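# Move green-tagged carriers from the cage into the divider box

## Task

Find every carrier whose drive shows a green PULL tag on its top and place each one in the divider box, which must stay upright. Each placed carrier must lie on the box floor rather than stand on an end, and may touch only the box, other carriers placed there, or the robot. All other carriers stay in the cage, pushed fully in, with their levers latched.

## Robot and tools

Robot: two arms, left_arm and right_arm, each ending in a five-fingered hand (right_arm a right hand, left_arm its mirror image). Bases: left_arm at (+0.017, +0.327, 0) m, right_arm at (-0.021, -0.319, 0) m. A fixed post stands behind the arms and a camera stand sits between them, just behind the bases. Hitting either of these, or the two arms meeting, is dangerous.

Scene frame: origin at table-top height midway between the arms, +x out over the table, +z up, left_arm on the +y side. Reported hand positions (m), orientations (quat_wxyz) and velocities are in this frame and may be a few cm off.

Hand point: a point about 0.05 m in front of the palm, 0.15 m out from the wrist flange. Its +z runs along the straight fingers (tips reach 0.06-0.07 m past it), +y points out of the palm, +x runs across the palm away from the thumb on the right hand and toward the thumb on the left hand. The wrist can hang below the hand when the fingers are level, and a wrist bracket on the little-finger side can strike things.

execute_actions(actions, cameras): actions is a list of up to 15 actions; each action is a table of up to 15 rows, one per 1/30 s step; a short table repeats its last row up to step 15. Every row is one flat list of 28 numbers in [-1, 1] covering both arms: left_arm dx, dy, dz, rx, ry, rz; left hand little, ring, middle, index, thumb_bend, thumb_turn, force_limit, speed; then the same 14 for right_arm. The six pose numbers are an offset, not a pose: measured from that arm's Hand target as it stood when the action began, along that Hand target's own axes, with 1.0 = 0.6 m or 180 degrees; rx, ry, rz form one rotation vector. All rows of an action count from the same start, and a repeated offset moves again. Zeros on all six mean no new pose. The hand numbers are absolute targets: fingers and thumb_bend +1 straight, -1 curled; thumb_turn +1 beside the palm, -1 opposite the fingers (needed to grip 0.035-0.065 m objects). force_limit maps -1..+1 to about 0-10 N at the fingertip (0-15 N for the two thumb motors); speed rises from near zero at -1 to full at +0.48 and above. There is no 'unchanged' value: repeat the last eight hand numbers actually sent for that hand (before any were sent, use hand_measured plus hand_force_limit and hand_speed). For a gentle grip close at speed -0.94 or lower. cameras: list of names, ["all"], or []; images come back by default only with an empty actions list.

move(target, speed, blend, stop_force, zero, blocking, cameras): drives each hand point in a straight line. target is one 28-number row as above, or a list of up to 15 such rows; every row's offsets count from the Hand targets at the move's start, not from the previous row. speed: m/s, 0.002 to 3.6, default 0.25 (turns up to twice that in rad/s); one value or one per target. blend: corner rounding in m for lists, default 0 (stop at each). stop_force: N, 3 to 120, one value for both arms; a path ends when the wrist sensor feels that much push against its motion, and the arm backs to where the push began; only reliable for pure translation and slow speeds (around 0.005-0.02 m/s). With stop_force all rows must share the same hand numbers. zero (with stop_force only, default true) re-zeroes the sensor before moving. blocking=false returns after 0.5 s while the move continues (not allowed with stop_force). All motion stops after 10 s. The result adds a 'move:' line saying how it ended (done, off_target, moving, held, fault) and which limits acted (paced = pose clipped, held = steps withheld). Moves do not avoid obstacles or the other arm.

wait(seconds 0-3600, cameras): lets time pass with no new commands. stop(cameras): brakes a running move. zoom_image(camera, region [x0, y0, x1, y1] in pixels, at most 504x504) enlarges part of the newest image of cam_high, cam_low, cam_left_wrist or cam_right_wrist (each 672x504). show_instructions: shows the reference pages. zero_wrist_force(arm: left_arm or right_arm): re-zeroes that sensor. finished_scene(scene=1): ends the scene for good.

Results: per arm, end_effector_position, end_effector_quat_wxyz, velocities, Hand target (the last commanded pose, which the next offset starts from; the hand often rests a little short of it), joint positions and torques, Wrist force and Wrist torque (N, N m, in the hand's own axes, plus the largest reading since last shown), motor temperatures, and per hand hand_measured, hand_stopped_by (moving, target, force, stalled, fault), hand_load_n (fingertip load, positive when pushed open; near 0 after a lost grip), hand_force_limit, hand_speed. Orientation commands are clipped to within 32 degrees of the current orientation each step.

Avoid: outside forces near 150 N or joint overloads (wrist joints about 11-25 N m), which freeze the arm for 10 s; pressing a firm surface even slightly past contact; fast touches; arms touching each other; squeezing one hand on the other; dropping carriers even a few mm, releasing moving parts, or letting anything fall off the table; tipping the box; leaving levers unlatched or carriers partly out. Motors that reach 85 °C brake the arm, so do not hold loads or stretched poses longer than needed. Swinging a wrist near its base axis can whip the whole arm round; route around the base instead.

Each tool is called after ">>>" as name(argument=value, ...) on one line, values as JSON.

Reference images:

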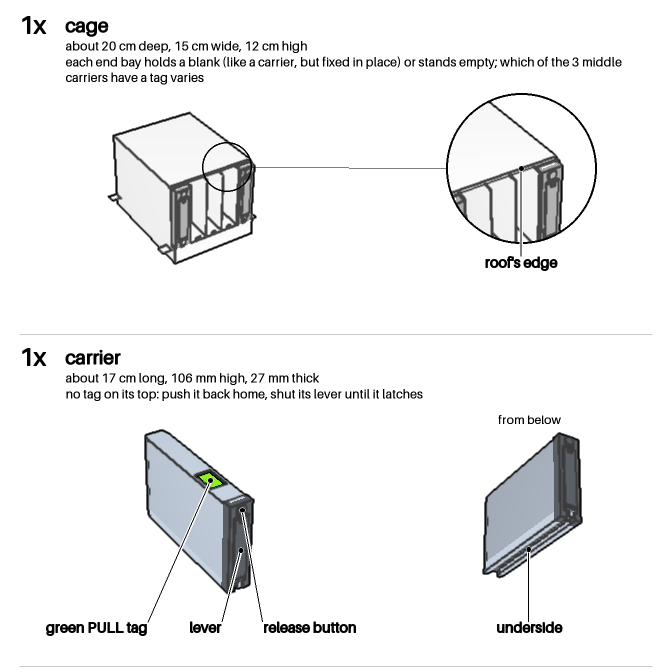

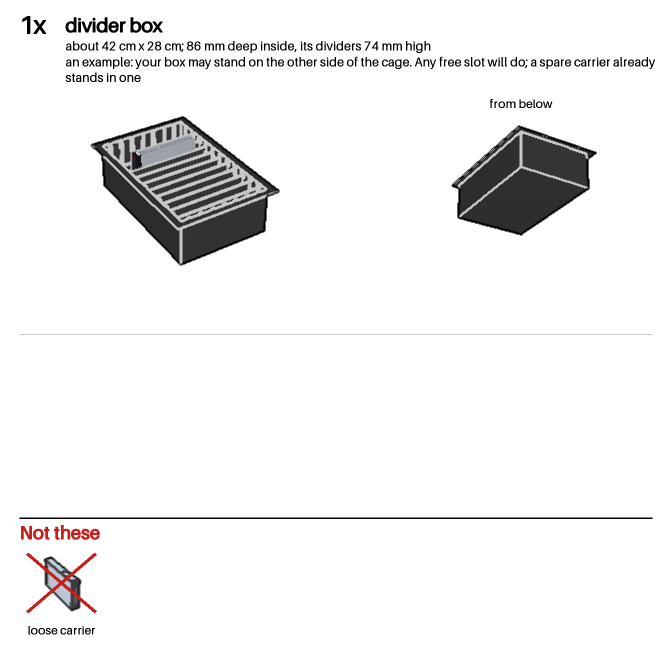

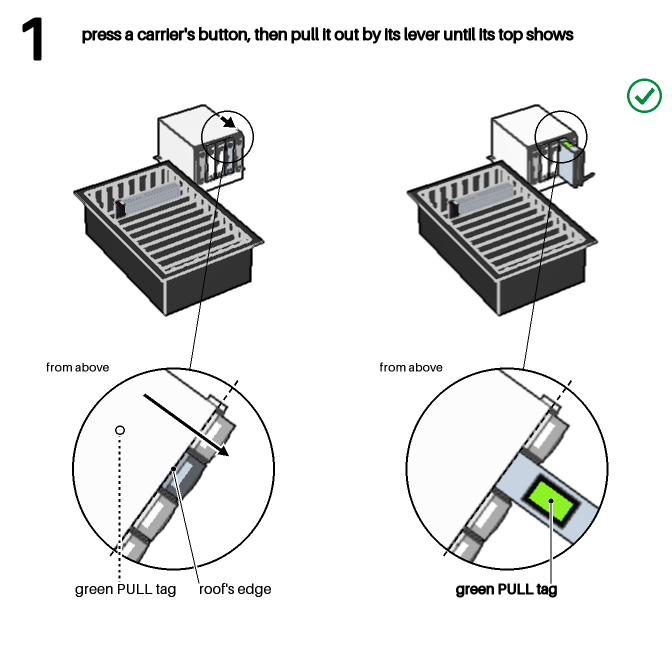

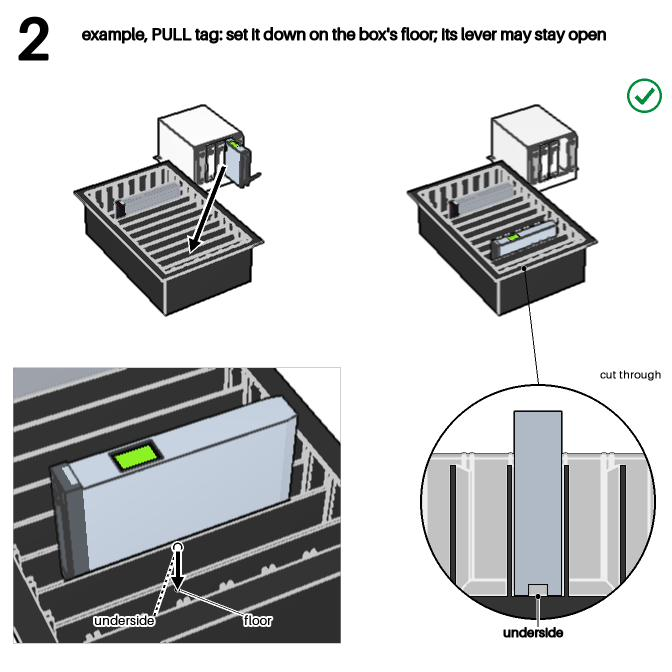

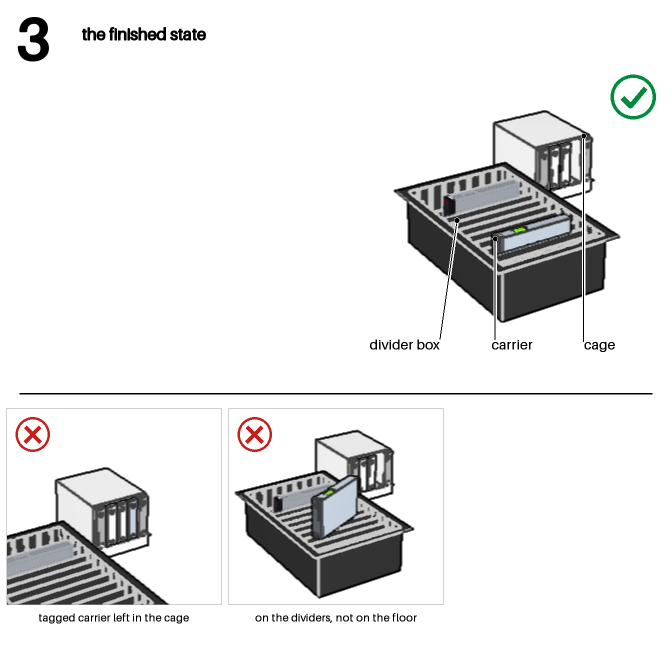

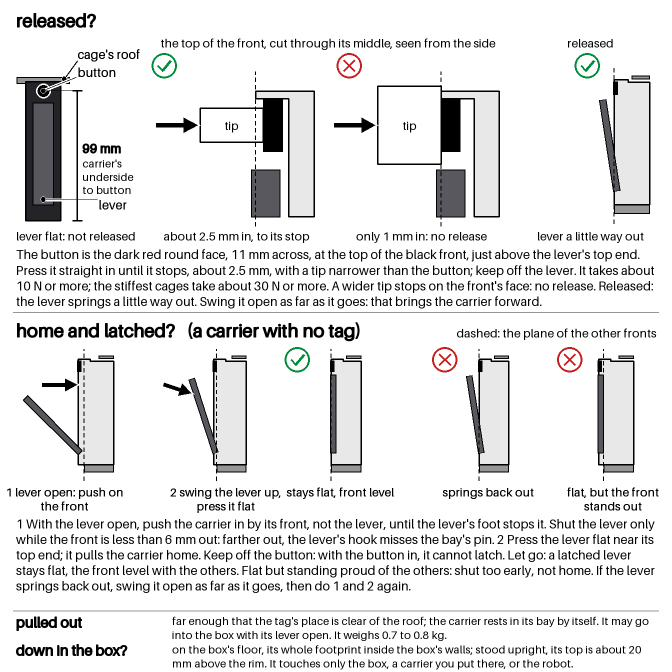

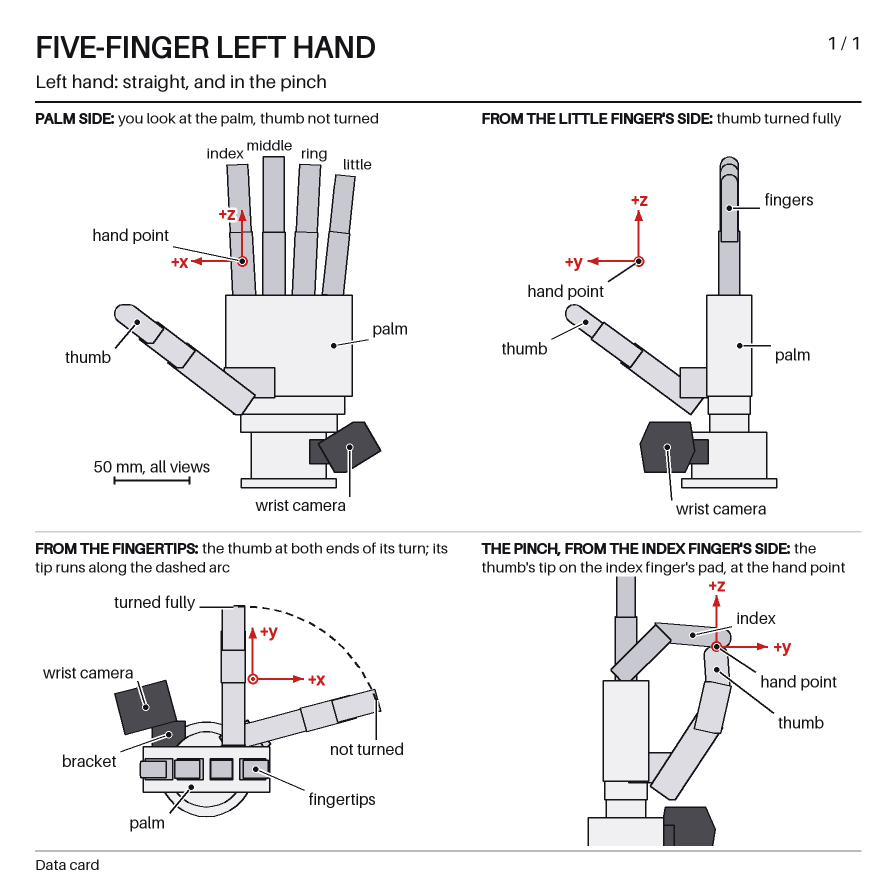

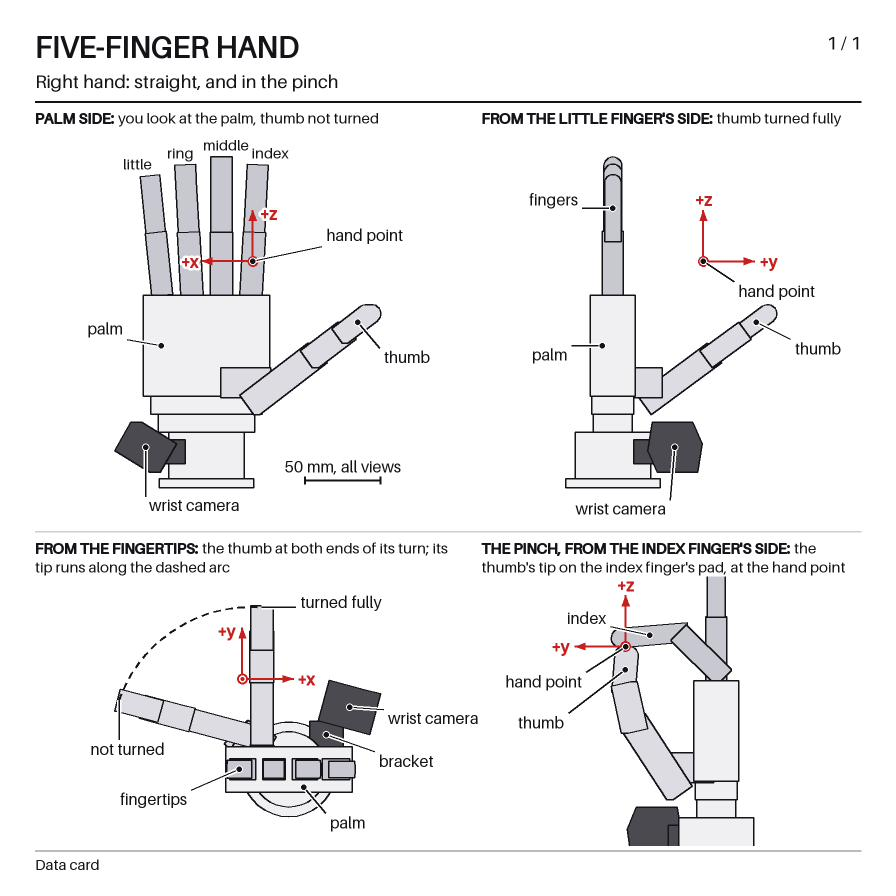

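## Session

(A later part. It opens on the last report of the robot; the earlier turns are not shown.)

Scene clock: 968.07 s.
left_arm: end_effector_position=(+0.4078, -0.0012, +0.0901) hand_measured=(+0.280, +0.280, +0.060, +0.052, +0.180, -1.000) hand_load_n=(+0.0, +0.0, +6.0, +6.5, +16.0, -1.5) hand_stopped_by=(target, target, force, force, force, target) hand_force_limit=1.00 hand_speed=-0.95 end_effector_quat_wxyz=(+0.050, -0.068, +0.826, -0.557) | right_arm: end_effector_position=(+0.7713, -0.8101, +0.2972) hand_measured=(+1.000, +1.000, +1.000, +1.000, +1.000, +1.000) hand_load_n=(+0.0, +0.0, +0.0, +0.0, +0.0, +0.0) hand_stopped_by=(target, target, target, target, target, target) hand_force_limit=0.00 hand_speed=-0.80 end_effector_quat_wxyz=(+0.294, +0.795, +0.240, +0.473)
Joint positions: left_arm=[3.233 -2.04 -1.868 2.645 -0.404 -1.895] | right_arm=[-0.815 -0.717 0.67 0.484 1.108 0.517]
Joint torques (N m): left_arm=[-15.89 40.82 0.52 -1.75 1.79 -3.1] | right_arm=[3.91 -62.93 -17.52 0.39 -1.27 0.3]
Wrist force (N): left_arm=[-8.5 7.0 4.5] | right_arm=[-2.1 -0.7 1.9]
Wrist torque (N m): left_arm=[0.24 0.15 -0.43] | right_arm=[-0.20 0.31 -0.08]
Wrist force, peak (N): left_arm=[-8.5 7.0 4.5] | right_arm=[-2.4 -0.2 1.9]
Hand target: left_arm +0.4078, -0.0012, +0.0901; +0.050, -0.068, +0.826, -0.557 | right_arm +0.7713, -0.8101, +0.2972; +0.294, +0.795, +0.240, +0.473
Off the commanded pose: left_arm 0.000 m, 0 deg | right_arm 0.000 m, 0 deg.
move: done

>>> move(target=[0.0017,-0.0003,0.0001,0,0,0,0.28,0.28,-0.06,-0.06,-0.2,-1,1,-0.95,0,0,0,0,0,0,1,1,1,1,1,1,0,-0.8], speed=0.004)

>>> move(target=[0.0017,-0.0003,0.0001,0,0,0,0.28,0.28,-0.06,-0.06,-0.2,-1,1,-0.95,0,0,0,0,0,0,1,1,1,1,1,1,0,-0.8], speed=0.004, cameras=["cam_left_wrist","cam_low"])

>>> zoom_image(camera="cam_low", region=[480, 230, 640, 390])

Scene clock: 970.53 s.
left_arm: end_effector_position=(+0.4069, -0.0015, +0.0902) hand_measured=(+0.280, +0.280, +0.060, +0.052, +0.180, -1.000) hand_load_n=(+0.0, +0.0, +6.5, +6.5, +16.0, -2.5) hand_stopped_by=(target, target, force, force, force, target) hand_force_limit=1.00 hand_speed=-0.95 end_effector_quat_wxyz=(+0.050, -0.068, +0.826, -0.557) | right_arm: end_effector_position=(+0.7713, -0.8101, +0.2972) hand_measured=(+1.000, +1.000, +1.000, +1.000, +1.000, +1.000) hand_load_n=(+0.0, +0.0, +0.0, +0.0, +0.0, +0.0) hand_stopped_by=(target, target, target, target, target, target) hand_force_limit=0.00 hand_speed=-0.80 end_effector_quat_wxyz=(+0.294, +0.795, +0.240, +0.473)
Joint positions: left_arm=[3.232 -2.038 -1.87 2.647 -0.404 -1.897] | right_arm=[-0.815 -0.717 0.67 0.484 1.108 0.517]
Joint torques (N m): left_arm=[-18.41 38.04 -3.25 -2.06 1.89 -3.16] | right_arm=[3.69 -63.38 -17.28 0.37 -1.2 0.24]
Wrist force (N): left_arm=[-12.2 4.8 0.7] | right_arm=[-2.2 -0.7 2.0]
Wrist torque (N m): left_arm=[0.16 0.12 -0.35] | right_arm=[-0.21 0.32 -0.07]
Wrist force, peak (N): left_arm=[-12.2 5.0 1.0] | right_arm=[-2.6 -0.5 2.0]
Hand target: left_arm +0.4068, -0.0015, +0.0902; +0.050, -0.068, +0.826, -0.557 | right_arm +0.7713, -0.8101, +0.2972; +0.294, +0.795, +0.240, +0.473
Off the commanded pose: left_arm 0.000 m, 0 deg | right_arm 0.000 m, 0 deg.
move: done

Scene clock: 971.03 s.
left_arm: end_effector_position=(+0.4059, -0.0018, +0.0904) hand_measured=(+0.280, +0.280, +0.060, +0.052, +0.180, -1.000) hand_load_n=(+0.0, +0.0, +6.0, +6.0, +16.5, -3.0) hand_stopped_by=(target, target, force, force, force, target) hand_force_limit=1.00 hand_speed=-0.95 end_effector_quat_wxyz=(+0.050, -0.068, +0.826, -0.557) | right_arm: end_effector_position=(+0.7713, -0.8101, +0.2972) hand_measured=(+1.000, +1.000, +1.000, +1.000, +1.000, +1.000) hand_load_n=(+0.0, +0.0, +0.0, +0.0, +0.0, +0.0) hand_stopped_by=(target, target, target, target, target, target) hand_force_limit=0.00 hand_speed=-0.80 end_effector_quat_wxyz=(+0.294, +0.795, +0.240, +0.473)
Joint positions: left_arm=[3.231 -2.036 -1.873 2.649 -0.405 -1.899] | right_arm=[-0.815 -0.717 0.67 0.484 1.108 0.517]
Joint torques (N m): left_arm=[-19.42 37.36 -2.91 -2.06 1.9 -3.32] | right_arm=[3.88 -63.6 -17.2 0.31 -1.23 0.25]
Wrist force (N): left_arm=[-13.9 3.9 -2.6] | right_arm=[-2.3 -0.4 2.1]
Wrist torque (N m): left_arm=[0.17 0.13 -0.34] | right_arm=[-0.17 0.33 -0.07]
Wrist force, peak (N): left_arm=[-13.8 4.4 -2.7] | right_arm=[-2.4 -0.4 2.3]
Hand target: left_arm +0.4058, -0.0018, +0.0904; +0.050, -0.068, +0.826, -0.557 | right_arm +0.7713, -0.8101, +0.2972; +0.294, +0.795, +0.240, +0.473
Off the commanded pose: left_arm 0.000 m, 0 deg | right_arm 0.000 m, 0 deg.
move: done
cam_left_wrist: T_world_to_cam=[[-0.23641, -0.41867, 0.87683, 0.02093], [-0.89934, 0.43589, -0.03435, 0.36802], [-0.36782, -0.79669, -0.47958, 0.30435]] pos_world=[0.44787, 0.09082, 0.14025]
Images, in order (width x height): cam_low 672x504, cam_left_wrist 672x504.

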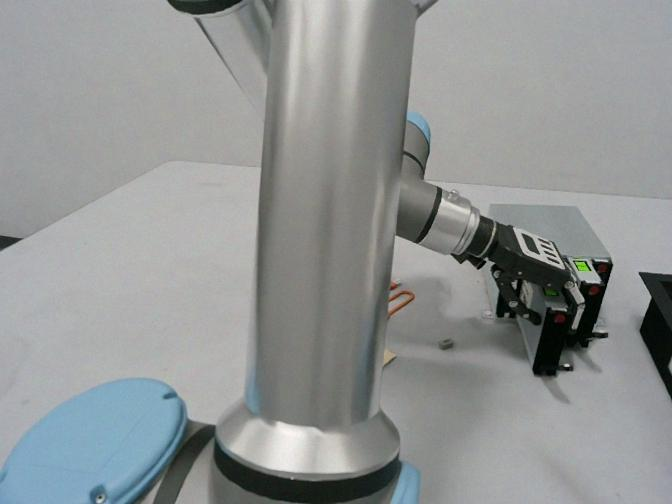

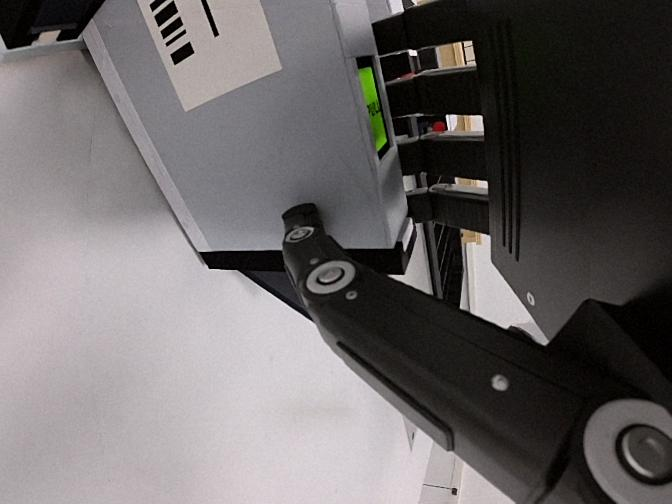

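Scaled by 3.150 from the camera's image (finer frame: 960x720).

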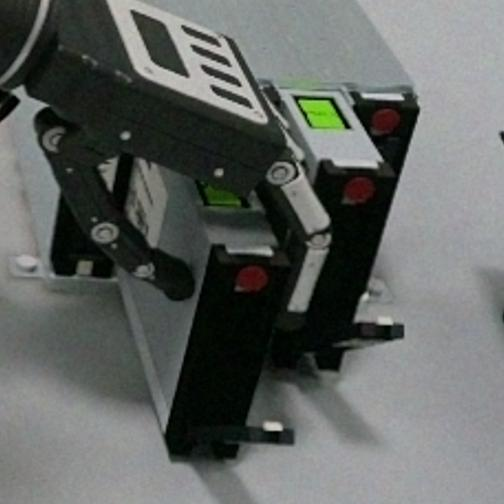

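>>> move(target=[-0.0009,0,0,0,0,0,0.28,0.28,-0.06,-0.06,-0.2,-1,1,-0.95,0,0,0,0,0,0,1,1,1,1,1,1,0,-0.8], speed=0.004)

Scene clock: 993.10 s.
left_arm: end_effector_position=(+0.4063, -0.0018, +0.0904) hand_measured=(+0.280, +0.280, +0.060, +0.052, +0.180, -1.000) hand_load_n=(+0.0, +0.0, +6.0, +6.0, +16.5, -2.5) hand_stopped_by=(target, target, force, force, force, target) hand_force_limit=1.00 hand_speed=-0.95 end_effector_quat_wxyz=(+0.050, -0.068, +0.826, -0.557) | right_arm: end_effector_position=(+0.7713, -0.8101, +0.2972) hand_measured=(+1.000, +1.000, +1.000, +1.000, +1.000, +1.000) hand_load_n=(+0.0, +0.0, +0.0, +0.0, +0.0, +0.0) hand_stopped_by=(target, target, target, target, target, target) hand_force_limit=0.00 hand_speed=-0.80 end_effector_quat_wxyz=(+0.294, +0.795, +0.240, +0.473)
Joint positions: left_arm=[3.231 -2.037 -1.872 2.648 -0.405 -1.898] | right_arm=[-0.815 -0.717 0.67 0.484 1.108 0.517]
Joint torques (N m): left_arm=[5.14 23.96 19.6 -4.9 3.6 2.54] | right_arm=[3.79 -63.87 -17.11 0.37 -1.21 0.23]
Wrist force (N): left_arm=[-0.8 5.0 -4.7] | right_arm=[-2.2 -0.6 2.1]
Wrist torque (N m): left_arm=[0.25 -0.16 -0.31] | right_arm=[-0.19 0.32 -0.08]
Wrist force, peak (N): left_arm=[-14.2 4.1 -2.8] | right_arm=[-2.5 -0.3 2.2]
Hand target: left_arm +0.4064, -0.0017, +0.0904; +0.050, -0.068, +0.826, -0.557 | right_arm +0.7713, -0.8101, +0.2972; +0.294, +0.795, +0.240, +0.473
Off the commanded pose: left_arm 0.000 m, 0 deg | right_arm 0.000 m, 0 deg.
move: done

>>> move(target=[0,-0.00005,-0.00055,0,0,0,0.28,0.28,-0.06,-0.06,-0.2,-1,1,-0.95,0,0,0,0,0,0,1,1,1,1,1,1,0,-0.8], speed=0.004)

Scene clock: 995.30 s.
left_arm: end_effector_position=(+0.4063, -0.0014, +0.0905) hand_measured=(+0.280, +0.280, +0.060, +0.052, +0.180, -1.000) hand_load_n=(+0.0, +0.0, +6.5, +6.5, +16.5, -2.5) hand_stopped_by=(target, target, force, force, force, target) hand_force_limit=1.00 hand_speed=-0.95 end_effector_quat_wxyz=(+0.050, -0.068, +0.826, -0.557) | right_arm: end_effector_position=(+0.7713, -0.8101, +0.2972) hand_measured=(+1.000, +1.000, +1.000, +1.000, +1.000, +1.000) hand_load_n=(+0.0, -0.5, +0.0, +0.0, +0.0, +0.0) hand_stopped_by=(target, target, target, target, target, target) hand_force_limit=0.00 hand_speed=-0.80 end_effector_quat_wxyz=(+0.294, +0.795, +0.240, +0.473)
Joint positions: left_arm=[3.232 -2.037 -1.872 2.646 -0.404 -1.896] | right_arm=[-0.815 -0.717 0.67 0.484 1.108 0.517]
Joint torques (N m): left_arm=[12.33 41.42 3.06 -5.79 4.83 2.33] | right_arm=[3.85 -63.24 -17.04 0.39 -1.26 0.22]
Wrist force (N): left_arm=[-3.2 8.4 3.4] | right_arm=[-2.2 -0.5 2.2]
Wrist torque (N m): left_arm=[0.24 0.15 -0.47] | right_arm=[-0.19 0.32 -0.07]
Wrist force, peak (N): left_arm=[-1.2 9.3 3.0] | right_arm=[-2.4 -0.5 2.2]
Hand target: left_arm +0.4063, -0.0014, +0.0905; +0.050, -0.068, +0.826, -0.557 | right_arm +0.7713, -0.8101, +0.2972; +0.294, +0.795, +0.240, +0.473
Off the commanded pose: left_arm 0.000 m, 0 deg | right_arm 0.000 m, 0 deg.
move: done

>>> move(target=[0.00033,-0.00012,-0.00013,0,0,0,0.28,0.28,-0.06,-0.06,-0.2,-1,1,-0.95,0,0,0,0,0,0,1,1,1,1,1,1,0,-0.8], speed=0.004)

>>> move(target=[0.00033,-0.0001,-0.00003,0,0,0,0.28,0.28,-0.06,-0.06,-0.2,-1,1,-0.95,0,0,0,0,0,0,1,1,1,1,1,1,0,-0.8], speed=0.004)

Scene clock: 997.17 s.
left_arm: end_effector_position=(+0.4061, -0.0014, +0.0906) hand_measured=(+0.280, +0.280, +0.060, +0.052, +0.180, -1.000) hand_load_n=(+0.0, +0.0, +6.5, +6.5, +16.0, -2.5) hand_stopped_by=(target, target, force, force, force, target) hand_force_limit=1.00 hand_speed=-0.95 end_effector_quat_wxyz=(+0.050, -0.068, +0.826, -0.557) | right_arm: end_effector_position=(+0.7713, -0.8101, +0.2972) hand_measured=(+1.000, +1.000, +1.000, +1.000, +1.000, +1.000) hand_load_n=(+0.0, +0.0, +0.0, +0.0, +0.0, +0.0) hand_stopped_by=(target, target, target, target, target, target) hand_force_limit=0.00 hand_speed=-0.80 end_effector_quat_wxyz=(+0.294, +0.795, +0.240, +0.473)
Joint positions: left_arm=[3.232 -2.036 -1.872 2.646 -0.404 -1.896] | right_arm=[-0.815 -0.717 0.67 0.484 1.108 0.517]
Joint torques (N m): left_arm=[10.27 41.89 0.54 -6.32 5.32 1.9] | right_arm=[3.67 -63.47 -17.05 0.26 -1.29 0.32]
Wrist force (N): left_arm=[-8.8 10.0 5.3] | right_arm=[-2.3 -0.2 2.2]
Wrist torque (N m): left_arm=[0.26 0.20 -0.53] | right_arm=[-0.15 0.33 -0.07]
Wrist force, peak (N): left_arm=[-8.6 10.3 5.5] | right_arm=[-2.3 -0.4 2.4]
Hand target: left_arm +0.4061, -0.0014, +0.0906; +0.050, -0.068, +0.826, -0.557 | right_arm +0.7713, -0.8101, +0.2972; +0.294, +0.795, +0.240, +0.473
Off the commanded pose: left_arm 0.000 m, 0 deg | right_arm 0.000 m, 0 deg.
move: done

Scene clock: 997.67 s.
left_arm: end_effector_position=(+0.4059, -0.0014, +0.0907) hand_measured=(+0.280, +0.280, +0.060, +0.052, +0.180, -1.000) hand_load_n=(+0.0, +0.0, +7.0, +6.5, +16.0, -2.5) hand_stopped_by=(target, target, force, force, force, target) hand_force_limit=1.00 hand_speed=-0.95 end_effector_quat_wxyz=(+0.051, -0.068, +0.826, -0.557) | right_arm: end_effector_position=(+0.7713, -0.8101, +0.2972) hand_measured=(+1.000, +1.000, +1.000, +1.000, +1.000, +1.000) hand_load_n=(+0.0, +0.0, +0.0, +0.0, +0.0, +0.0) hand_stopped_by=(target, target, target, target, target, target) hand_force_limit=0.00 hand_speed=-0.80 end_effector_quat_wxyz=(+0.294, +0.795, +0.240, +0.473)
Joint positions: left_arm=[3.232 -2.035 -1.873 2.646 -0.404 -1.896] | right_arm=[-0.815 -0.717 0.67 0.484 1.108 0.517]
Joint torques (N m): left_arm=[-2.9 41.21 0.6 -1.84 4.79 -3.24] | right_arm=[3.55 -63.41 -17.47 0.24 -1.31 0.28]
Wrist force (N): left_arm=[-8.5 8.4 5.2] | right_arm=[-1.9 -0.2 2.2]
Wrist torque (N m): left_arm=[0.19 0.13 -0.50] | right_arm=[-0.14 0.28 -0.05]
Wrist force, peak (N): left_arm=[-9.0 10.1 5.7] | right_arm=[-2.3 -0.4 2.4]
Hand target: left_arm +0.4059, -0.0015, +0.0907; +0.050, -0.068, +0.826, -0.557 | right_arm +0.7713, -0.8101, +0.2972; +0.294, +0.795, +0.240, +0.473
Off the commanded pose: left_arm 0.000 m, 0 deg | right_arm 0.000 m, 0 deg.
move: done

>>> move(target=[0.0008,-0.00018,-0.00006,0,0,0,0.28,0.28,-0.06,-0.06,-0.2,-1,1,-0.95,0,0,0,0,0,0,1,1,1,1,1,1,0,-0.8], speed=0.004)

>>> move(target=[0.0008,-0.00018,-0.00006,0,0,0,0.28,0.28,-0.06,-0.06,-0.2,-1,1,-0.95,0,0,0,0,0,0,1,1,1,1,1,1,0,-0.8], speed=0.004, cameras=["cam_low"])

>>> zoom_image(camera="cam_low", region=[530, 290, 590, 335])

Scene clock: 1001.00 s.
left_arm: end_effector_position=(+0.4054, -0.0015, +0.0908) hand_measured=(+0.280, +0.280, +0.060, +0.052, +0.180, -1.000) hand_load_n=(+0.0, +0.0, +7.0, +7.0, +15.5, -2.5) hand_stopped_by=(target, target, force, force, force, target) hand_force_limit=1.00 hand_speed=-0.95 end_effector_quat_wxyz=(+0.050, -0.068, +0.826, -0.557) | right_arm: end_effector_position=(+0.7713, -0.8101, +0.2972) hand_measured=(+1.000, +1.000, +1.000, +1.000, +1.000, +1.000) hand_load_n=(+0.0, +0.0, +0.5, +0.0, +0.0, +0.0) hand_stopped_by=(target, target, target, target, target, target) hand_force_limit=0.00 hand_speed=-0.80 end_effector_quat_wxyz=(+0.294, +0.795, +0.240, +0.473)
Joint positions: left_arm=[3.232 -2.034 -1.874 2.647 -0.404 -1.897] | right_arm=[-0.815 -0.717 0.67 0.484 1.108 0.517]
Joint torques (N m): left_arm=[-17.33 39.43 -1.68 -2.24 1.95 -3.32] | right_arm=[4.1 -63.99 -16.82 0.31 -1.25 0.3]
Wrist force (N): left_arm=[-11.9 4.8 2.6] | right_arm=[-2.3 -0.4 2.1]
Wrist torque (N m): left_arm=[0.10 0.17 -0.39] | right_arm=[-0.18 0.32 -0.07]
Wrist force, peak (N): left_arm=[-9.6 8.7 5.6] | right_arm=[-2.2 -0.8 2.4]
Hand target: left_arm +0.4054, -0.0015, +0.0908; +0.050, -0.068, +0.826, -0.557 | right_arm +0.7713, -0.8101, +0.2972; +0.294, +0.795, +0.240, +0.473
Off the commanded pose: left_arm 0.000 m, 0 deg | right_arm 0.000 m, 0 deg.
move: done

Scene clock: 1001.50 s.
left_arm: end_effector_position=(+0.4050, -0.0016, +0.0909) hand_measured=(+0.280, +0.280, +0.060, +0.052, +0.180, -1.000) hand_load_n=(+0.5, +0.0, +7.0, +6.5, +15.5, -2.5) hand_stopped_by=(target, target, force, force, force, target) hand_force_limit=1.00 hand_speed=-0.95 end_effector_quat_wxyz=(+0.050, -0.068, +0.826, -0.557) | right_arm: end_effector_position=(+0.7713, -0.8101, +0.2972) hand_measured=(+1.000, +1.000, +1.000, +1.000, +1.000, +1.000) hand_load_n=(+0.0, +0.0, +0.0, +0.0, +0.0, +0.0) hand_stopped_by=(target, target, target, target, target, target) hand_force_limit=0.00 hand_speed=-0.80 end_effector_quat_wxyz=(+0.294, +0.795, +0.240, +0.473)
Joint positions: left_arm=[3.232 -2.033 -1.875 2.648 -0.404 -1.897] | right_arm=[-0.815 -0.717 0.67 0.484 1.108 0.517]
Joint torques (N m): left_arm=[-17.78 39.1 -2.4 -2.31 1.75 -3.34] | right_arm=[4.09 -64.15 -16.61 0.39 -1.28 0.32]
Wrist force (N): left_arm=[-12.7 3.8 1.5] | right_arm=[-2.2 -0.3 2.3]
Wrist torque (N m): left_arm=[0.03 0.14 -0.33] | right_arm=[-0.17 0.31 -0.07]
Wrist force, peak (N): left_arm=[-12.9 4.3 1.6] | right_arm=[-2.5 -0.6 2.1]
Hand target: left_arm +0.4050, -0.0016, +0.0909; +0.050, -0.068, +0.826, -0.557 | right_arm +0.7713, -0.8101, +0.2972; +0.294, +0.795, +0.240, +0.473
Off the commanded pose: left_arm 0.000 m, 0 deg | right_arm 0.000 m, 0 deg.
move: done

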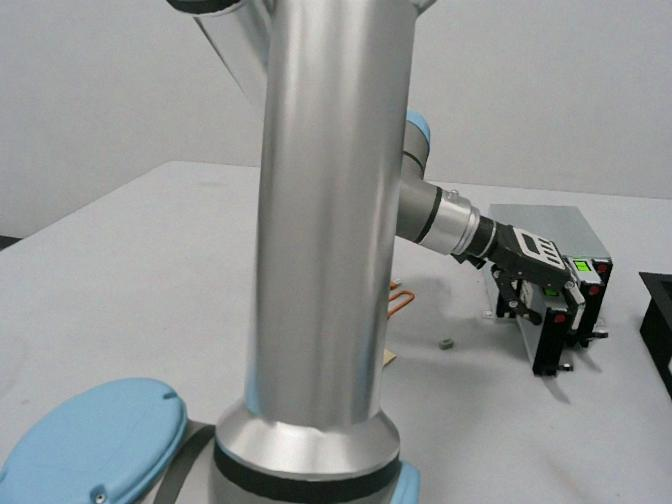

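Scaled by 8.400 from the camera's image (finer frame: 960x720).

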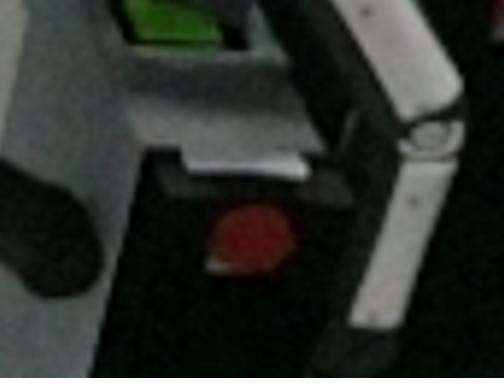

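>>> move(target=[-0.0008,0,0,0,0,0,0.28,0.28,0.28,0.28,0.5,-1,0.3,-0.2,0,0,0,0,0,0,1,1,1,1,1,1,0,-0.8], speed=0.01)

>>> move(target=[0,-0.17,-0.0688,0,0,0,0.28,0.28,0.28,0.28,0.5,-1,0.3,-0.2,0,0,0,0,0,0,1,1,1,1,1,1,0,-0.8], speed=0.15)

Scene clock: 1027.17 s.
left_arm: end_effector_position=(+0.4054, -0.0016, +0.0909) hand_measured=(+0.280, +0.280, +0.280, +0.280, +0.500, -1.000) hand_load_n=(+0.0, +0.0, +0.0, +0.0, +0.0, +0.0) hand_stopped_by=(target, target, target, target, target, target) hand_force_limit=0.30 hand_speed=-0.20 end_effector_quat_wxyz=(+0.050, -0.068, +0.826, -0.557) | right_arm: end_effector_position=(+0.7713, -0.8101, +0.2972) hand_measured=(+1.000, +1.000, +1.000, +1.000, +1.000, +1.000) hand_load_n=(+0.0, +0.0, +0.0, +0.0, +0.0, +0.0) hand_stopped_by=(target, target, target, target, target, target) hand_force_limit=0.00 hand_speed=-0.80 end_effector_quat_wxyz=(+0.294, +0.795, +0.240, +0.473)
Joint positions: left_arm=[3.232 -2.034 -1.874 2.647 -0.404 -1.897] | right_arm=[-0.815 -0.717 0.67 0.484 1.108 0.517]
Joint torques (N m): left_arm=[9.16 23.75 20.3 -4.63 3.22 2.56] | right_arm=[3.9 -63.99 -17.18 0.29 -1.26 0.25]
Wrist force (N): left_arm=[0.1 -0.2 1.1] | right_arm=[-2.3 -0.6 2.2]
Wrist torque (N m): left_arm=[-0.10 -0.03 -0.26] | right_arm=[-0.20 0.33 -0.09]
Wrist force, peak (N): left_arm=[-13.2 4.1 1.6] | right_arm=[-2.4 -0.6 2.3]
Hand target: left_arm +0.4054, -0.0016, +0.0909; +0.050, -0.068, +0.826, -0.557 | right_arm +0.7713, -0.8101, +0.2972; +0.294, +0.795, +0.240, +0.473
Off the commanded pose: left_arm 0.000 m, 0 deg | right_arm 0.000 m, 0 deg.
move: done

Scene clock: 1028.47 s.
left_arm: end_effector_position=(+0.4046, -0.0017, +0.2009) hand_measured=(+0.280, +0.280, +0.280, +0.280, +0.500, -1.000) hand_load_n=(+0.0, +0.0, +0.0, +0.0, +0.0, +0.0) hand_stopped_by=(target, target, target, target, target, target) hand_force_limit=0.30 hand_speed=-0.20 end_effector_quat_wxyz=(+0.050, -0.068, +0.826, -0.557) | right_arm: end_effector_position=(+0.7713, -0.8101, +0.2972) hand_measured=(+1.000, +1.000, +1.000, +1.000, +1.000, +1.000) hand_load_n=(+0.0, +0.0, +0.0, +0.5, +0.0, +0.5) hand_stopped_by=(target, target, target, target, target, target) hand_force_limit=0.00 hand_speed=-0.80 end_effector_quat_wxyz=(+0.294, +0.795, +0.240, +0.473)
Joint positions: left_arm=[3.232 -1.874 -1.765 2.379 -0.404 -1.897] | right_arm=[-0.815 -0.717 0.67 0.484 1.108 0.517]
Joint torques (N m): left_arm=[13.6 36.27 22.84 -4.76 3.26 2.57] | right_arm=[3.77 -64.62 -16.92 0.28 -1.32 0.25]
Wrist force (N): left_arm=[0.4 -0.2 1.2] | right_arm=[-2.3 -0.4 2.1]
Wrist torque (N m): left_arm=[-0.10 -0.12 -0.29] | right_arm=[-0.18 0.32 -0.07]
Wrist force, peak (N): left_arm=[0.3 0.8 1.5] | right_arm=[-2.3 -0.5 2.4]
Hand target: left_arm +0.4046, -0.0017, +0.2009; +0.050, -0.068, +0.826, -0.557 | right_arm +0.7713, -0.8101, +0.2972; +0.294, +0.795, +0.240, +0.473
Off the commanded pose: left_arm 0.000 m, 0 deg | right_arm 0.000 m, 0 deg.
move: done

>>> move(target=[-0.027,-0.0343,0.0003,-0.3548,0.2410,0.4789,1,1,1,1,1,1,0.3,0.3,0,0,0,0,0,0,1,1,1,1,1,1,0,-0.8], speed=0.3, cameras=["cam_low","cam_left_wrist","cam_high"])

Scene clock: 1034.23 s.
left_arm: end_effector_position=(+0.4217, -0.0067, +0.2201) hand_measured=(+1.000, +1.000, +1.000, +1.000, +1.000, +1.000) hand_load_n=(+0.0, +0.0, +0.0, +0.0, +0.0, +0.0) hand_stopped_by=(target, target, target, target, target, target) hand_force_limit=0.30 hand_speed=0.30 end_effector_quat_wxyz=(+0.084, +0.638, +0.759, +0.100) | right_arm: end_effector_position=(+0.7713, -0.8101, +0.2972) hand_measured=(+1.000, +1.000, +1.000, +1.000, +1.000, +1.000) hand_load_n=(+0.0, +0.0, +0.0, +0.0, +0.0, +0.0) hand_stopped_by=(target, target, target, target, target, target) hand_force_limit=0.00 hand_speed=-0.80 end_effector_quat_wxyz=(+0.294, +0.795, +0.240, +0.473)
Joint positions: left_arm=[2.543 -2.003 -1.357 1.97 -1.761 -0.801] | right_arm=[-0.815 -0.717 0.67 0.484 1.108 0.517]
Joint torques (N m): left_arm=[-13.31 42.5 5.74 0.26 -1.48 2.87] | right_arm=[3.88 -64.21 -17.2 0.28 -1.26 0.29]
Wrist force (N): left_arm=[0.1 -1.3 0.7] | right_arm=[-2.0 -0.4 2.3]
Wrist torque (N m): left_arm=[-0.30 0.01 -0.13] | right_arm=[-0.18 0.29 -0.06]
Wrist force, peak (N): left_arm=[0.1 -1.5 0.9] | right_arm=[-2.4 -0.7 2.3]
Hand target: left_arm +0.4217, -0.0067, +0.2201; +0.084, +0.638, +0.759, +0.100 | right_arm +0.7713, -0.8101, +0.2972; +0.294, +0.795, +0.240, +0.473
Off the commanded pose: left_arm 0.000 m, 0 deg | right_arm 0.000 m, 0 deg.
move: done
cam_left_wrist: T_world_to_cam=[[-0.95526, 0.13507, -0.26313, 0.4667], [-0.04232, 0.81806, 0.57357, -0.10381], [0.29272, 0.55904, -0.77575, 0.16414]] pos_world=[0.39338, -0.06987, 0.30967]
Images, in order (width x height): cam_high 672x504, cam_low 672x504, cam_left_wrist 672x504.

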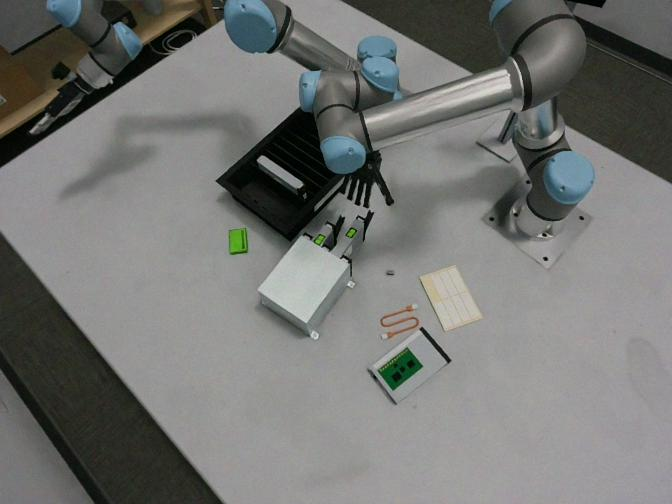

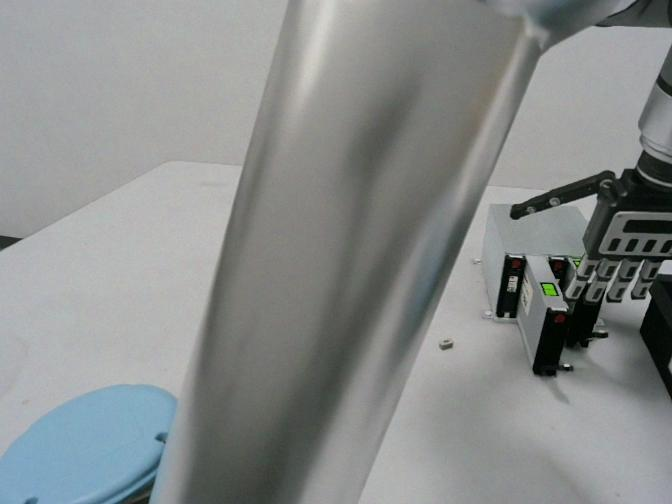

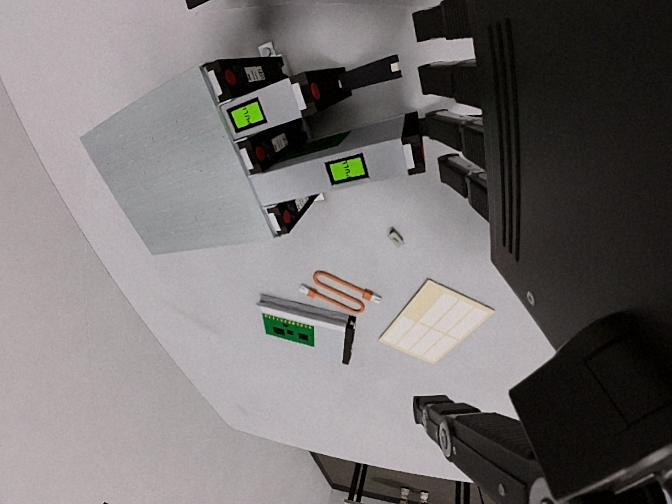

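>>> zoom_image(camera="cam_left_wrist", region=[190, 30, 450, 250])

Scaled by 1.938 from the camera's image (finer frame: 960x720).

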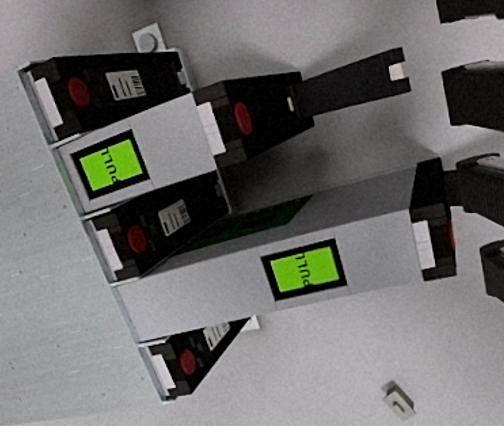

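>>> move(target=[0,-0.0436,0.1626,0,0,0,1,1,1,1,1,1,0.3,0.3,0,0,0,0,0,0,1,1,1,1,1,1,0,-0.8], speed=0.06, stop_force=6, cameras=["cam_low"])

>>> zoom_image(camera="cam_low", region=[500, 230, 660, 390])

Scene clock: 1041.13 s.
left_arm: end_effector_position=(+0.4217, -0.0067, +0.1197) hand_measured=(+1.000, +1.000, +1.000, +1.000, +1.000, +1.000) hand_load_n=(+0.0, +0.0, +0.0, -5.0, +0.0, +0.0) hand_stopped_by=(target, target, target, target, target, target) hand_force_limit=0.30 hand_speed=0.30 end_effector_quat_wxyz=(+0.084, +0.638, +0.759, +0.100) | right_arm: end_effector_position=(+0.7713, -0.8101, +0.2972) hand_measured=(+1.000, +1.000, +1.000, +1.000, +1.000, +1.000) hand_load_n=(+0.0, +0.0, +0.0, +0.0, +0.0, +0.0) hand_stopped_by=(target, target, target, target, target, target) hand_force_limit=0.00 hand_speed=-0.80 end_effector_quat_wxyz=(+0.294, +0.795, +0.240, +0.473)
Joint positions: left_arm=[2.543 -2.081 -1.51 2.201 -1.761 -0.801] | right_arm=[-0.815 -0.717 0.67 0.484 1.108 0.517]
Joint torques (N m): left_arm=[6.27 42.71 21.75 -4.95 1.66 1.7] | right_arm=[3.79 -64.4 -17.37 0.29 -1.27 0.42]
Wrist force (N): left_arm=[0.1 3.2 -2.0] | right_arm=[-2.1 -0.4 2.3]
Wrist torque (N m): left_arm=[-0.06 0.01 -0.15] | right_arm=[-0.18 0.30 -0.07]
Wrist force, peak (N): left_arm=[0.5 3.7 -4.7] | right_arm=[-2.4 -0.7 2.5]
Hand target: left_arm +0.4217, -0.0067, +0.1197; +0.084, +0.638, +0.759, +0.100 (not the last commanded pose) | right_arm +0.7713, -0.8101, +0.2972; +0.294, +0.795, +0.240, +0.473
Off the commanded pose: left_arm 0.001 m, 0 deg | right_arm 0.000 m, 0 deg.
move: contact (left_arm)

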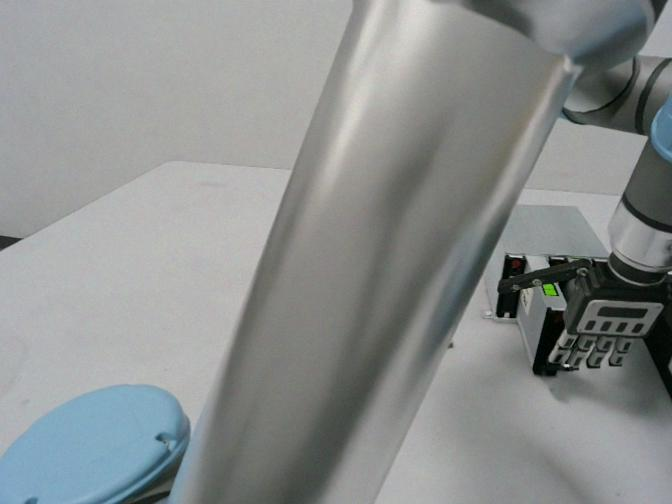

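Scaled by 3.150 from the camera's image (finer frame: 960x720).

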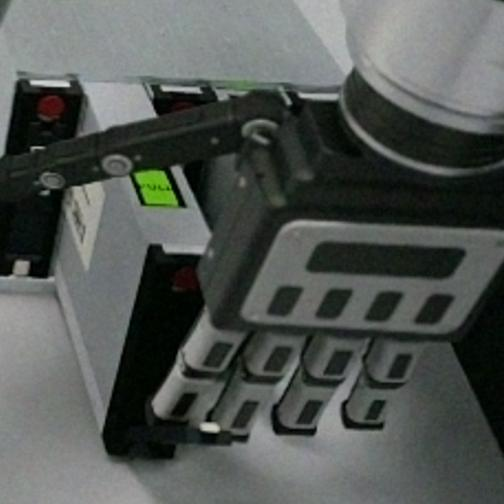

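>>> move(target=[0,0.0062,-0.0035,0,0,0,1,1,1,1,1,1,0.3,0.3,0,0,0,0,0,0,1,1,1,1,1,1,0,-0.8], speed=0.03)

>>> move(target=[0,0.0322,0.0086,0,0,0,1,1,1,1,1,1,0.3,0.3,0,0,0,0,0,0,1,1,1,1,1,1,0,-0.8], speed=0.006, stop_force=12, cameras=["cam_low"])

>>> zoom_image(camera="cam_low", region=[500, 230, 660, 390])

Scene clock: 1044.13 s.
left_arm: end_effector_position=(+0.4247, -0.0062, +0.1226) hand_measured=(+1.000, +1.000, +1.000, +1.000, +1.000, +1.000) hand_load_n=(+0.0, +0.0, +0.0, +0.0, -0.5, +0.0) hand_stopped_by=(target, target, target, target, target, target) hand_force_limit=0.30 hand_speed=0.30 end_effector_quat_wxyz=(+0.084, +0.638, +0.759, +0.100) | right_arm: end_effector_position=(+0.7713, -0.8101, +0.2972) hand_measured=(+1.000, +1.000, +1.000, +1.000, +1.000, +1.000) hand_load_n=(+0.0, +0.0, +0.0, +0.0, +0.0, +0.0) hand_stopped_by=(target, target, target, target, target, target) hand_force_limit=0.00 hand_speed=-0.80 end_effector_quat_wxyz=(+0.294, +0.795, +0.240, +0.473)
Joint positions: left_arm=[2.548 -2.081 -1.501 2.193 -1.761 -0.796] | right_arm=[-0.815 -0.717 0.67 0.484 1.108 0.517]
Joint torques (N m): left_arm=[13.96 42.96 24.94 -4.68 1.54 2.71] | right_arm=[3.74 -64.49 -16.91 0.19 -1.2 0.39]
Wrist force (N): left_arm=[-0.5 -1.2 0.9] | right_arm=[-2.2 -0.6 2.2]
Wrist torque (N m): left_arm=[-0.32 0.11 -0.15] | right_arm=[-0.20 0.31 -0.07]
Wrist force, peak (N): left_arm=[-0.1 3.7 -1.7] | right_arm=[-2.5 -0.6 2.3]
Hand target: left_arm +0.4247, -0.0062, +0.1227; +0.084, +0.638, +0.759, +0.100 | right_arm +0.7713, -0.8101, +0.2972; +0.294, +0.795, +0.240, +0.473
Off the commanded pose: left_arm 0.000 m, 0 deg | right_arm 0.000 m, 0 deg.
move: done

Scene clock: 1048.37 s.
left_arm: end_effector_position=(+0.4427, -0.0030, +0.1227) hand_measured=(+1.000, +1.000, +1.000, +1.000, +1.000, +1.000) hand_load_n=(+0.0, +0.0, +0.0, +0.5, +0.0, +0.0) hand_stopped_by=(target, target, target, target, target, target) hand_force_limit=0.30 hand_speed=0.30 end_effector_quat_wxyz=(+0.084, +0.638, +0.759, +0.100) | right_arm: end_effector_position=(+0.7713, -0.8101, +0.2972) hand_measured=(+1.000, +1.000, +1.000, +1.000, +1.000, +1.000) hand_load_n=(+0.0, +0.0, +0.0, +0.0, +0.0, +0.0) hand_stopped_by=(target, target, target, target, target, target) hand_force_limit=0.00 hand_speed=-0.80 end_effector_quat_wxyz=(+0.294, +0.795, +0.240, +0.473)
Joint positions: left_arm=[2.576 -2.099 -1.47 2.186 -1.755 -0.768] | right_arm=[-0.815 -0.717 0.67 0.484 1.108 0.517]
Joint torques (N m): left_arm=[-8.79 44.19 8.22 2.51 -3.33 -2.34] | right_arm=[3.85 -65.12 -16.37 0.19 -1.31 0.41]
Wrist force (N): left_arm=[-1.6 -11.8 -4.7] | right_arm=[-2.3 -0.4 2.0]
Wrist torque (N m): left_arm=[0.31 0.03 -0.18] | right_arm=[-0.16 0.34 -0.08]
Wrist force, peak (N): left_arm=[-1.0 -16.0 -6.6] | right_arm=[-2.6 -0.4 2.3]
Hand target: left_arm +0.4427, -0.0030, +0.1227; +0.084, +0.638, +0.759, +0.100 (not the last commanded pose) | right_arm +0.7713, -0.8101, +0.2972; +0.294, +0.795, +0.240, +0.473
Off the commanded pose: left_arm 0.002 m, 0 deg | right_arm 0.000 m, 0 deg.
move: contact (left_arm)

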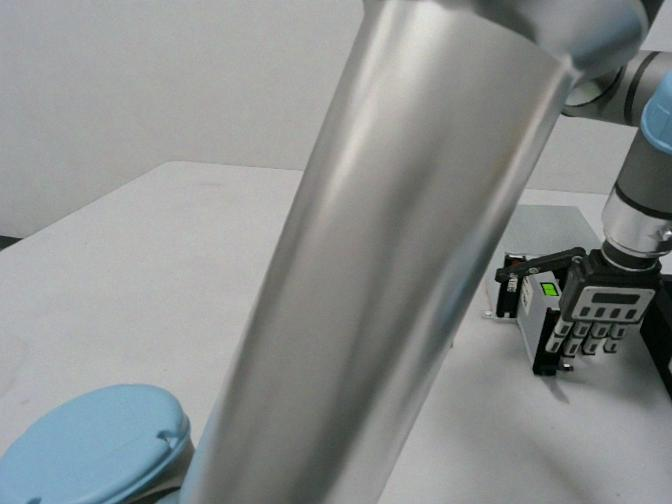

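Scaled by 3.150 from the camera's image (finer frame: 960x720).

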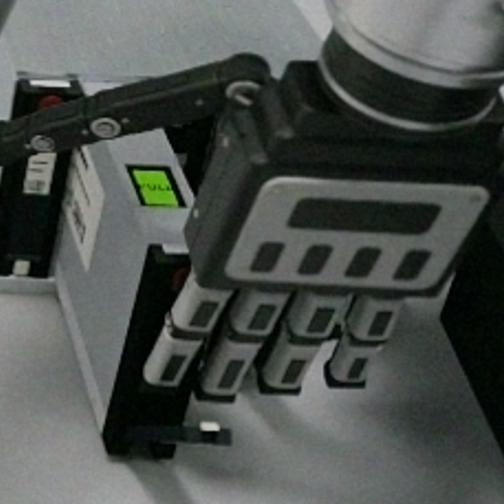

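>>> move(target=[0,0.0386,0.0043,0,0,0,1,1,1,1,1,1,0.3,0.3,0,0,0,0,0,0,1,1,1,1,1,1,0,-0.8], speed=0.008, stop_force=20, zero=false, cameras=["cam_low"])

>>> zoom_image(camera="cam_low", region=[500, 230, 660, 390])

Scene clock: 1054.27 s.
left_arm: end_effector_position=(+0.4432, -0.0030, +0.1227) hand_measured=(+1.000, +1.000, +1.000, +1.000, +1.000, +1.000) hand_load_n=(+0.0, +0.0, +0.5, +1.0, +0.0, +0.0) hand_stopped_by=(target, target, target, target, target, target) hand_force_limit=0.30 hand_speed=0.30 end_effector_quat_wxyz=(+0.084, +0.638, +0.759, +0.100) | right_arm: end_effector_position=(+0.7713, -0.8101, +0.2972) hand_measured=(+1.000, +1.000, +1.000, +1.000, +1.000, +1.000) hand_load_n=(+0.0, +0.0, +0.0, +0.0, +0.0, +0.0) hand_stopped_by=(target, target, target, target, target, target) hand_force_limit=0.00 hand_speed=-0.80 end_effector_quat_wxyz=(+0.294, +0.795, +0.240, +0.473)
Joint positions: left_arm=[2.577 -2.1 -1.469 2.185 -1.755 -0.767] | right_arm=[-0.815 -0.717 0.67 0.484 1.108 0.517]
Joint torques (N m): left_arm=[-6.18 44.63 11.02 4.4 -4.48 -1.97] | right_arm=[3.66 -64.76 -16.54 0.22 -1.25 0.38]
Wrist force (N): left_arm=[-0.3 -20.5 -6.1] | right_arm=[-2.1 -0.5 1.9]
Wrist torque (N m): left_arm=[0.59 0.03 -0.05] | right_arm=[-0.16 0.30 -0.07]
Wrist force, peak (N): left_arm=[0.3 -25.8 -6.8] | right_arm=[-2.5 -0.7 2.4]
Hand target: left_arm +0.4431, -0.0030, +0.1227; +0.084, +0.638, +0.759, +0.100 (not the last commanded pose) | right_arm +0.7713, -0.8101, +0.2972; +0.294, +0.795, +0.240, +0.473
Off the commanded pose: left_arm 0.023 m, 0 deg | right_arm 0.000 m, 0 deg.
move: contact (left_arm)

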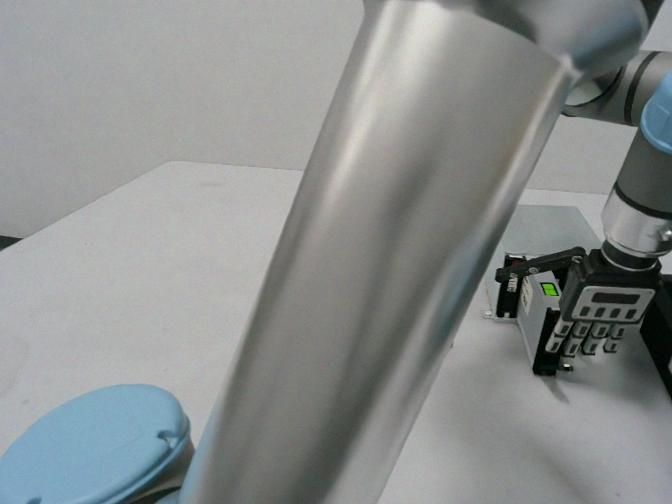

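Scaled by 3.150 from the camera's image (finer frame: 960x720).

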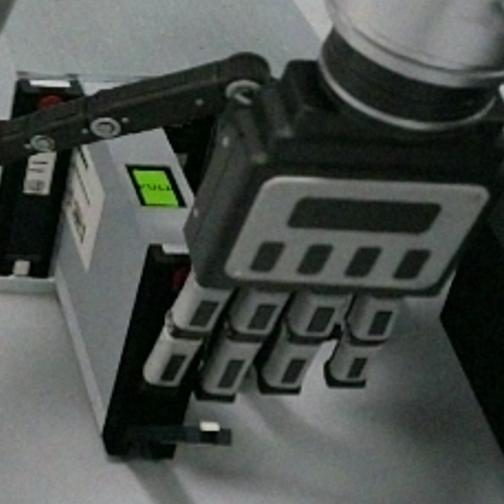

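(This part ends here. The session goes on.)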